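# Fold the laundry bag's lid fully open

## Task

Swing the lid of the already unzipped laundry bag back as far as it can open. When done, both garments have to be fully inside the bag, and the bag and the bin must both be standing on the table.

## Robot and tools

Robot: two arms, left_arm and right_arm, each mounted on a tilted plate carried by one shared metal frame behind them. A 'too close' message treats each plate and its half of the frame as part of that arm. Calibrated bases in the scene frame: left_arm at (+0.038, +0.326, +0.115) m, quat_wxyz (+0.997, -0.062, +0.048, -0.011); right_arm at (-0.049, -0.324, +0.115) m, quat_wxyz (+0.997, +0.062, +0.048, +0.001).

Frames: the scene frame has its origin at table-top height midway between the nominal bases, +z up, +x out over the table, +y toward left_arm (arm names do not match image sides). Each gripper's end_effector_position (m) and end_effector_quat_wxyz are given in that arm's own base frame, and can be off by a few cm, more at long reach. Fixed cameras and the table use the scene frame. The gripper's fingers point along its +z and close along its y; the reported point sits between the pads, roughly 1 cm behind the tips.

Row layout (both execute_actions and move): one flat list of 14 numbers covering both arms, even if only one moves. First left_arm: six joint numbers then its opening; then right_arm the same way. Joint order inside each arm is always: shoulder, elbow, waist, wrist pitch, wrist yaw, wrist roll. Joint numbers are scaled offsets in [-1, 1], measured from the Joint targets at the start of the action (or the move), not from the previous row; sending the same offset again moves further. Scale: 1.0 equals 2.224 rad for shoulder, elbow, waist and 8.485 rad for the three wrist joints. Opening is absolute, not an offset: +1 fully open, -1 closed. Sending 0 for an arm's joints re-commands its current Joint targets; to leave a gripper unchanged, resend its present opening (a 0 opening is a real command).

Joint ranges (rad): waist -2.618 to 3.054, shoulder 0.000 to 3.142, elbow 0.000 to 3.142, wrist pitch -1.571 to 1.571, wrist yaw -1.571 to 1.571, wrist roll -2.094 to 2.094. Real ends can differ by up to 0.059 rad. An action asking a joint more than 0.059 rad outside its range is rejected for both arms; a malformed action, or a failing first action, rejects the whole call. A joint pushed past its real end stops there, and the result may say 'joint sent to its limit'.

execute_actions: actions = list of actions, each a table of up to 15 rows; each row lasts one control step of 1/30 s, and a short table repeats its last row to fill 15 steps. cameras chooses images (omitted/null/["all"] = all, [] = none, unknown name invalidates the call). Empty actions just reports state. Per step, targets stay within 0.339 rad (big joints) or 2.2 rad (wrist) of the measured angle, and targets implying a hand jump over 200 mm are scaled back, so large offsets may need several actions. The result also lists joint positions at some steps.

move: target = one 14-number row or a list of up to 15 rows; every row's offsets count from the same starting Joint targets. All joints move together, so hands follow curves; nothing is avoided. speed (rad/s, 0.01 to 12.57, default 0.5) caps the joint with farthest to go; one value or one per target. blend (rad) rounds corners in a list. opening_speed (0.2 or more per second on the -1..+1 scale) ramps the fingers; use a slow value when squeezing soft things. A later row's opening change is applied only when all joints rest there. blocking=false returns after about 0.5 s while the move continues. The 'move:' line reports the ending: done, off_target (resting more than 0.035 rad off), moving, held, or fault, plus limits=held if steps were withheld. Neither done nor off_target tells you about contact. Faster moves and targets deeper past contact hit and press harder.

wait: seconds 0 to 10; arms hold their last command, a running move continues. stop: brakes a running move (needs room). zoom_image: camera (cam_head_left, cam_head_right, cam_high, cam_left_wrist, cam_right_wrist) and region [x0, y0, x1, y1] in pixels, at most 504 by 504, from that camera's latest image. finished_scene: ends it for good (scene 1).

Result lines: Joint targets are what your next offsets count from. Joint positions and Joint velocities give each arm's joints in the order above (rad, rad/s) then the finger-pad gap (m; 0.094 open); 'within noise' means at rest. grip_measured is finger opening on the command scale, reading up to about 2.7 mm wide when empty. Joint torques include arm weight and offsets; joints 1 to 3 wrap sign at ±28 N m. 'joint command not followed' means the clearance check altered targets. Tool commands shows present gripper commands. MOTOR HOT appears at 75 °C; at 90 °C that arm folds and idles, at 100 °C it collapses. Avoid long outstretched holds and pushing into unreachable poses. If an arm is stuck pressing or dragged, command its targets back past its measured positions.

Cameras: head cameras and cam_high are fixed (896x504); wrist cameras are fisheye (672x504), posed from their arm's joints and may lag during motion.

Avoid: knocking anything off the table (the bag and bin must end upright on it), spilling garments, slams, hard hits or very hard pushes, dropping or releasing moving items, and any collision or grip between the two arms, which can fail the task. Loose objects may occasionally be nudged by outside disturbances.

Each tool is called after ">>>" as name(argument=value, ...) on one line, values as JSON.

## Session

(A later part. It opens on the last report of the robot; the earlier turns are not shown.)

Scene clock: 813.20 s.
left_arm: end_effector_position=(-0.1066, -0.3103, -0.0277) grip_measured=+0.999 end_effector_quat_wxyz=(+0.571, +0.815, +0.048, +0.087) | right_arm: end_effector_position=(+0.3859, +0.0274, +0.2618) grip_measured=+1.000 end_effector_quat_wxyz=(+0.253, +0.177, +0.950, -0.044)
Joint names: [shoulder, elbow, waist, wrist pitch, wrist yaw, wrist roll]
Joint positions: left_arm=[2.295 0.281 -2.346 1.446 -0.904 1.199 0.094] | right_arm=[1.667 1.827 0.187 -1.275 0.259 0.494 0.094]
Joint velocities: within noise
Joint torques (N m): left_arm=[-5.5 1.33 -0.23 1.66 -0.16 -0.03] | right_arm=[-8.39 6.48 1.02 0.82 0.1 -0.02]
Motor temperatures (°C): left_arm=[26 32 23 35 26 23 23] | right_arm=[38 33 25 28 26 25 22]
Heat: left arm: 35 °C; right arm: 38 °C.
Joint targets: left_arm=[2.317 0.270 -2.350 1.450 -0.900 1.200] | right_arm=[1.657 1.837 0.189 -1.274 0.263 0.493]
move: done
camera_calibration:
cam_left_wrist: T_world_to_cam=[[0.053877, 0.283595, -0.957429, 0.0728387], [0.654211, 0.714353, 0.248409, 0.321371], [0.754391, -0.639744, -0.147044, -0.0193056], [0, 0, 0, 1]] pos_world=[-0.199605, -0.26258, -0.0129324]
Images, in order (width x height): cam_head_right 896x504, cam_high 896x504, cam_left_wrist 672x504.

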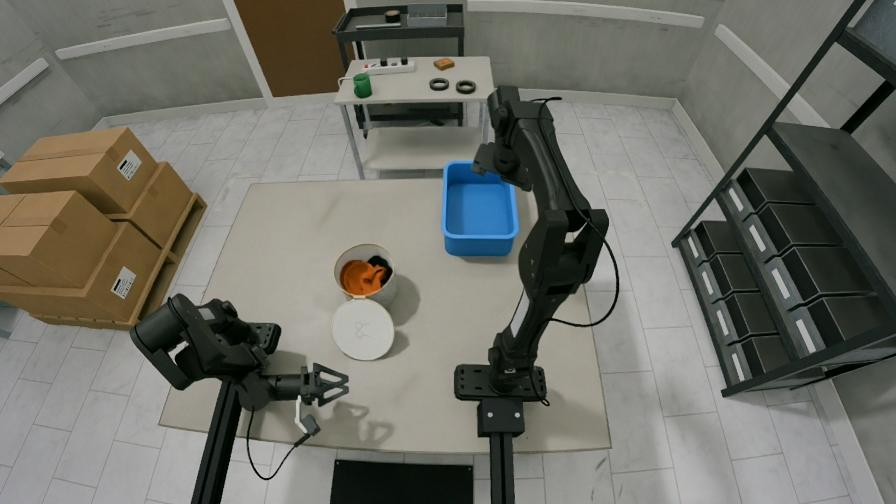

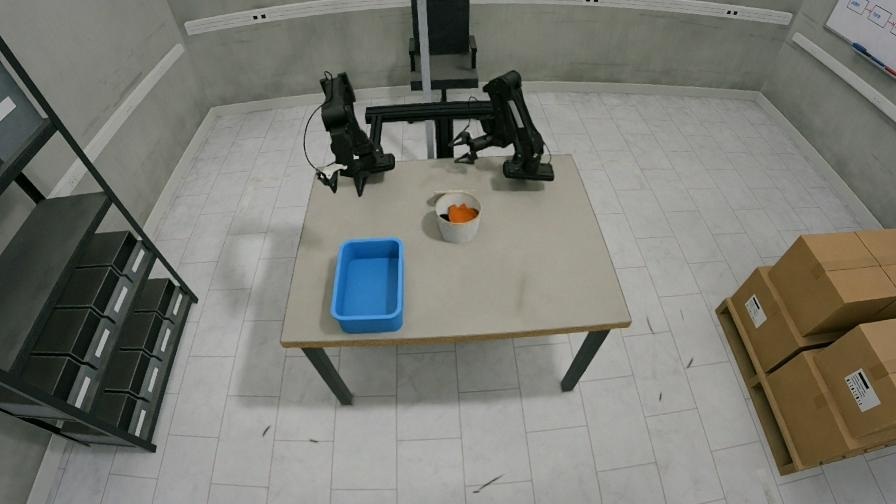

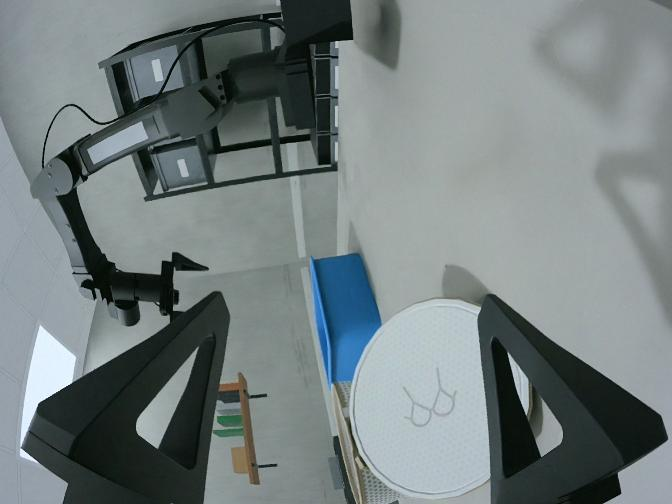

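>>> wait(seconds=0.5, cameras=["cam_left_wrist","cam_high","cam_head_right"])

>>> zoom_image(camera="cam_left_wrist", region=[320, 260, 580, 504])

>>> zoom_image(camera="cam_head_right", region=[270, 220, 430, 380])

Scene clock: 820.47 s.
left_arm: end_effector_position=(-0.1068, -0.3103, -0.0276) grip_measured=+0.999 end_effector_quat_wxyz=(+0.571, +0.815, +0.047, +0.086) | right_arm: end_effector_position=(+0.3859, +0.0274, +0.2618) grip_measured=+1.000 end_effector_quat_wxyz=(+0.253, +0.177, +0.950, -0.044)
Joint names: [shoulder, elbow, waist, wrist pitch, wrist yaw, wrist roll]
Joint positions: left_arm=[2.295 0.281 -2.346 1.447 -0.903 1.2 0.094] | right_arm=[1.667 1.827 0.187 -1.275 0.259 0.494 0.094]
Joint velocities: within noise
Joint torques (N m): left_arm=[-5.7 0.98 -0.27 1.64 -0.18 0] | right_arm=[-8.4 6.46 1.02 0.82 0.11 -0.02]
Motor temperatures (°C): left_arm=[26 32 23 35 26 23 23] | right_arm=[38 33 25 28 26 25 22]
Heat: left arm: 35 °C; right arm: 38 °C.
Joint targets: left_arm=[2.317 0.270 -2.350 1.451 -0.900 1.200] | right_arm=[1.657 1.837 0.189 -1.274 0.263 0.493]
Tool commands: left_gripper/opening=+1.0 right_gripper/opening=+1.0
wait: 0.50 s; at rest from the start
camera_calibration:
cam_left_wrist: T_world_to_cam=[[0.0533793, 0.283142, -0.957591, 0.0728196], [0.654977, 0.71393, 0.247607, 0.321484], [0.753761, -0.640418, -0.147343, -0.0194331], [0, 0, 0, 1]] pos_world=[-0.199804, -0.262581, -0.0127336]
Images, in order (width x height): cam_head_right 896x504, cam_high 896x504, cam_left_wrist 672x504.

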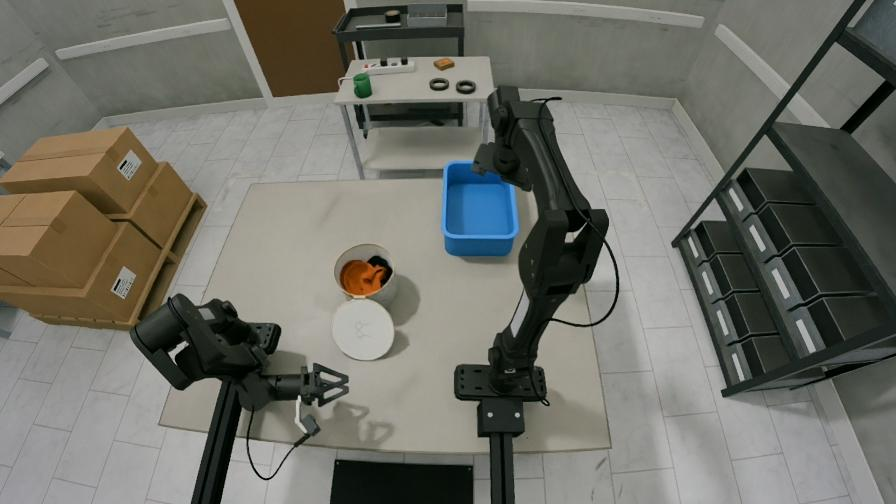

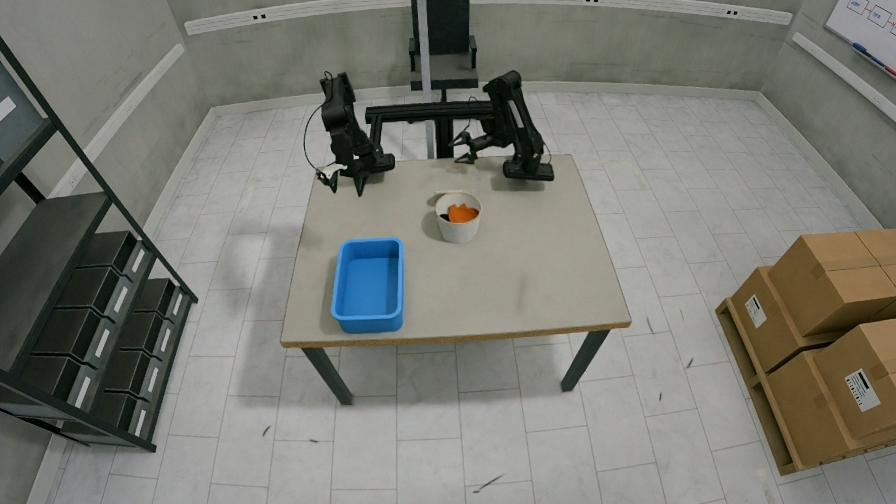

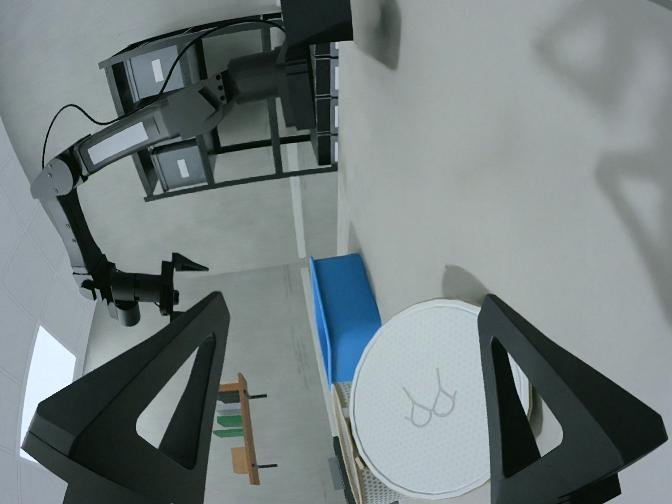

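Scaled by 1.938 from the camera's 672x504 image, which has a finer 960x720 frame.

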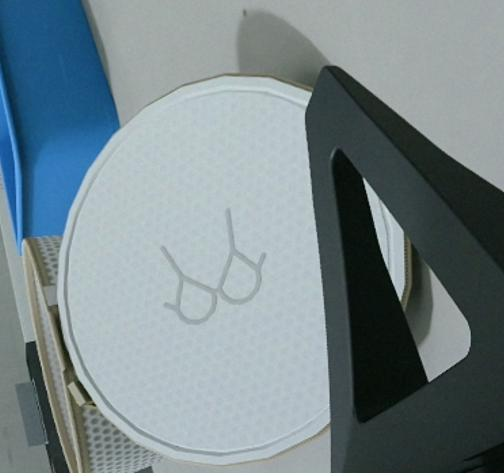

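Scaled by 3.150 from the camera's 896x504 image, which has a finer 1280x720 frame.

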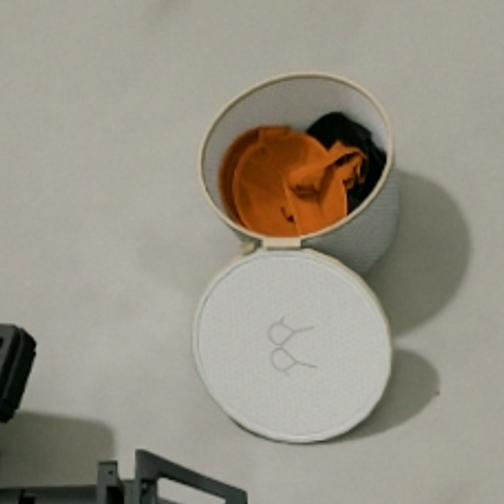

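>>> finished_scene()

The scene is finished: the task was done.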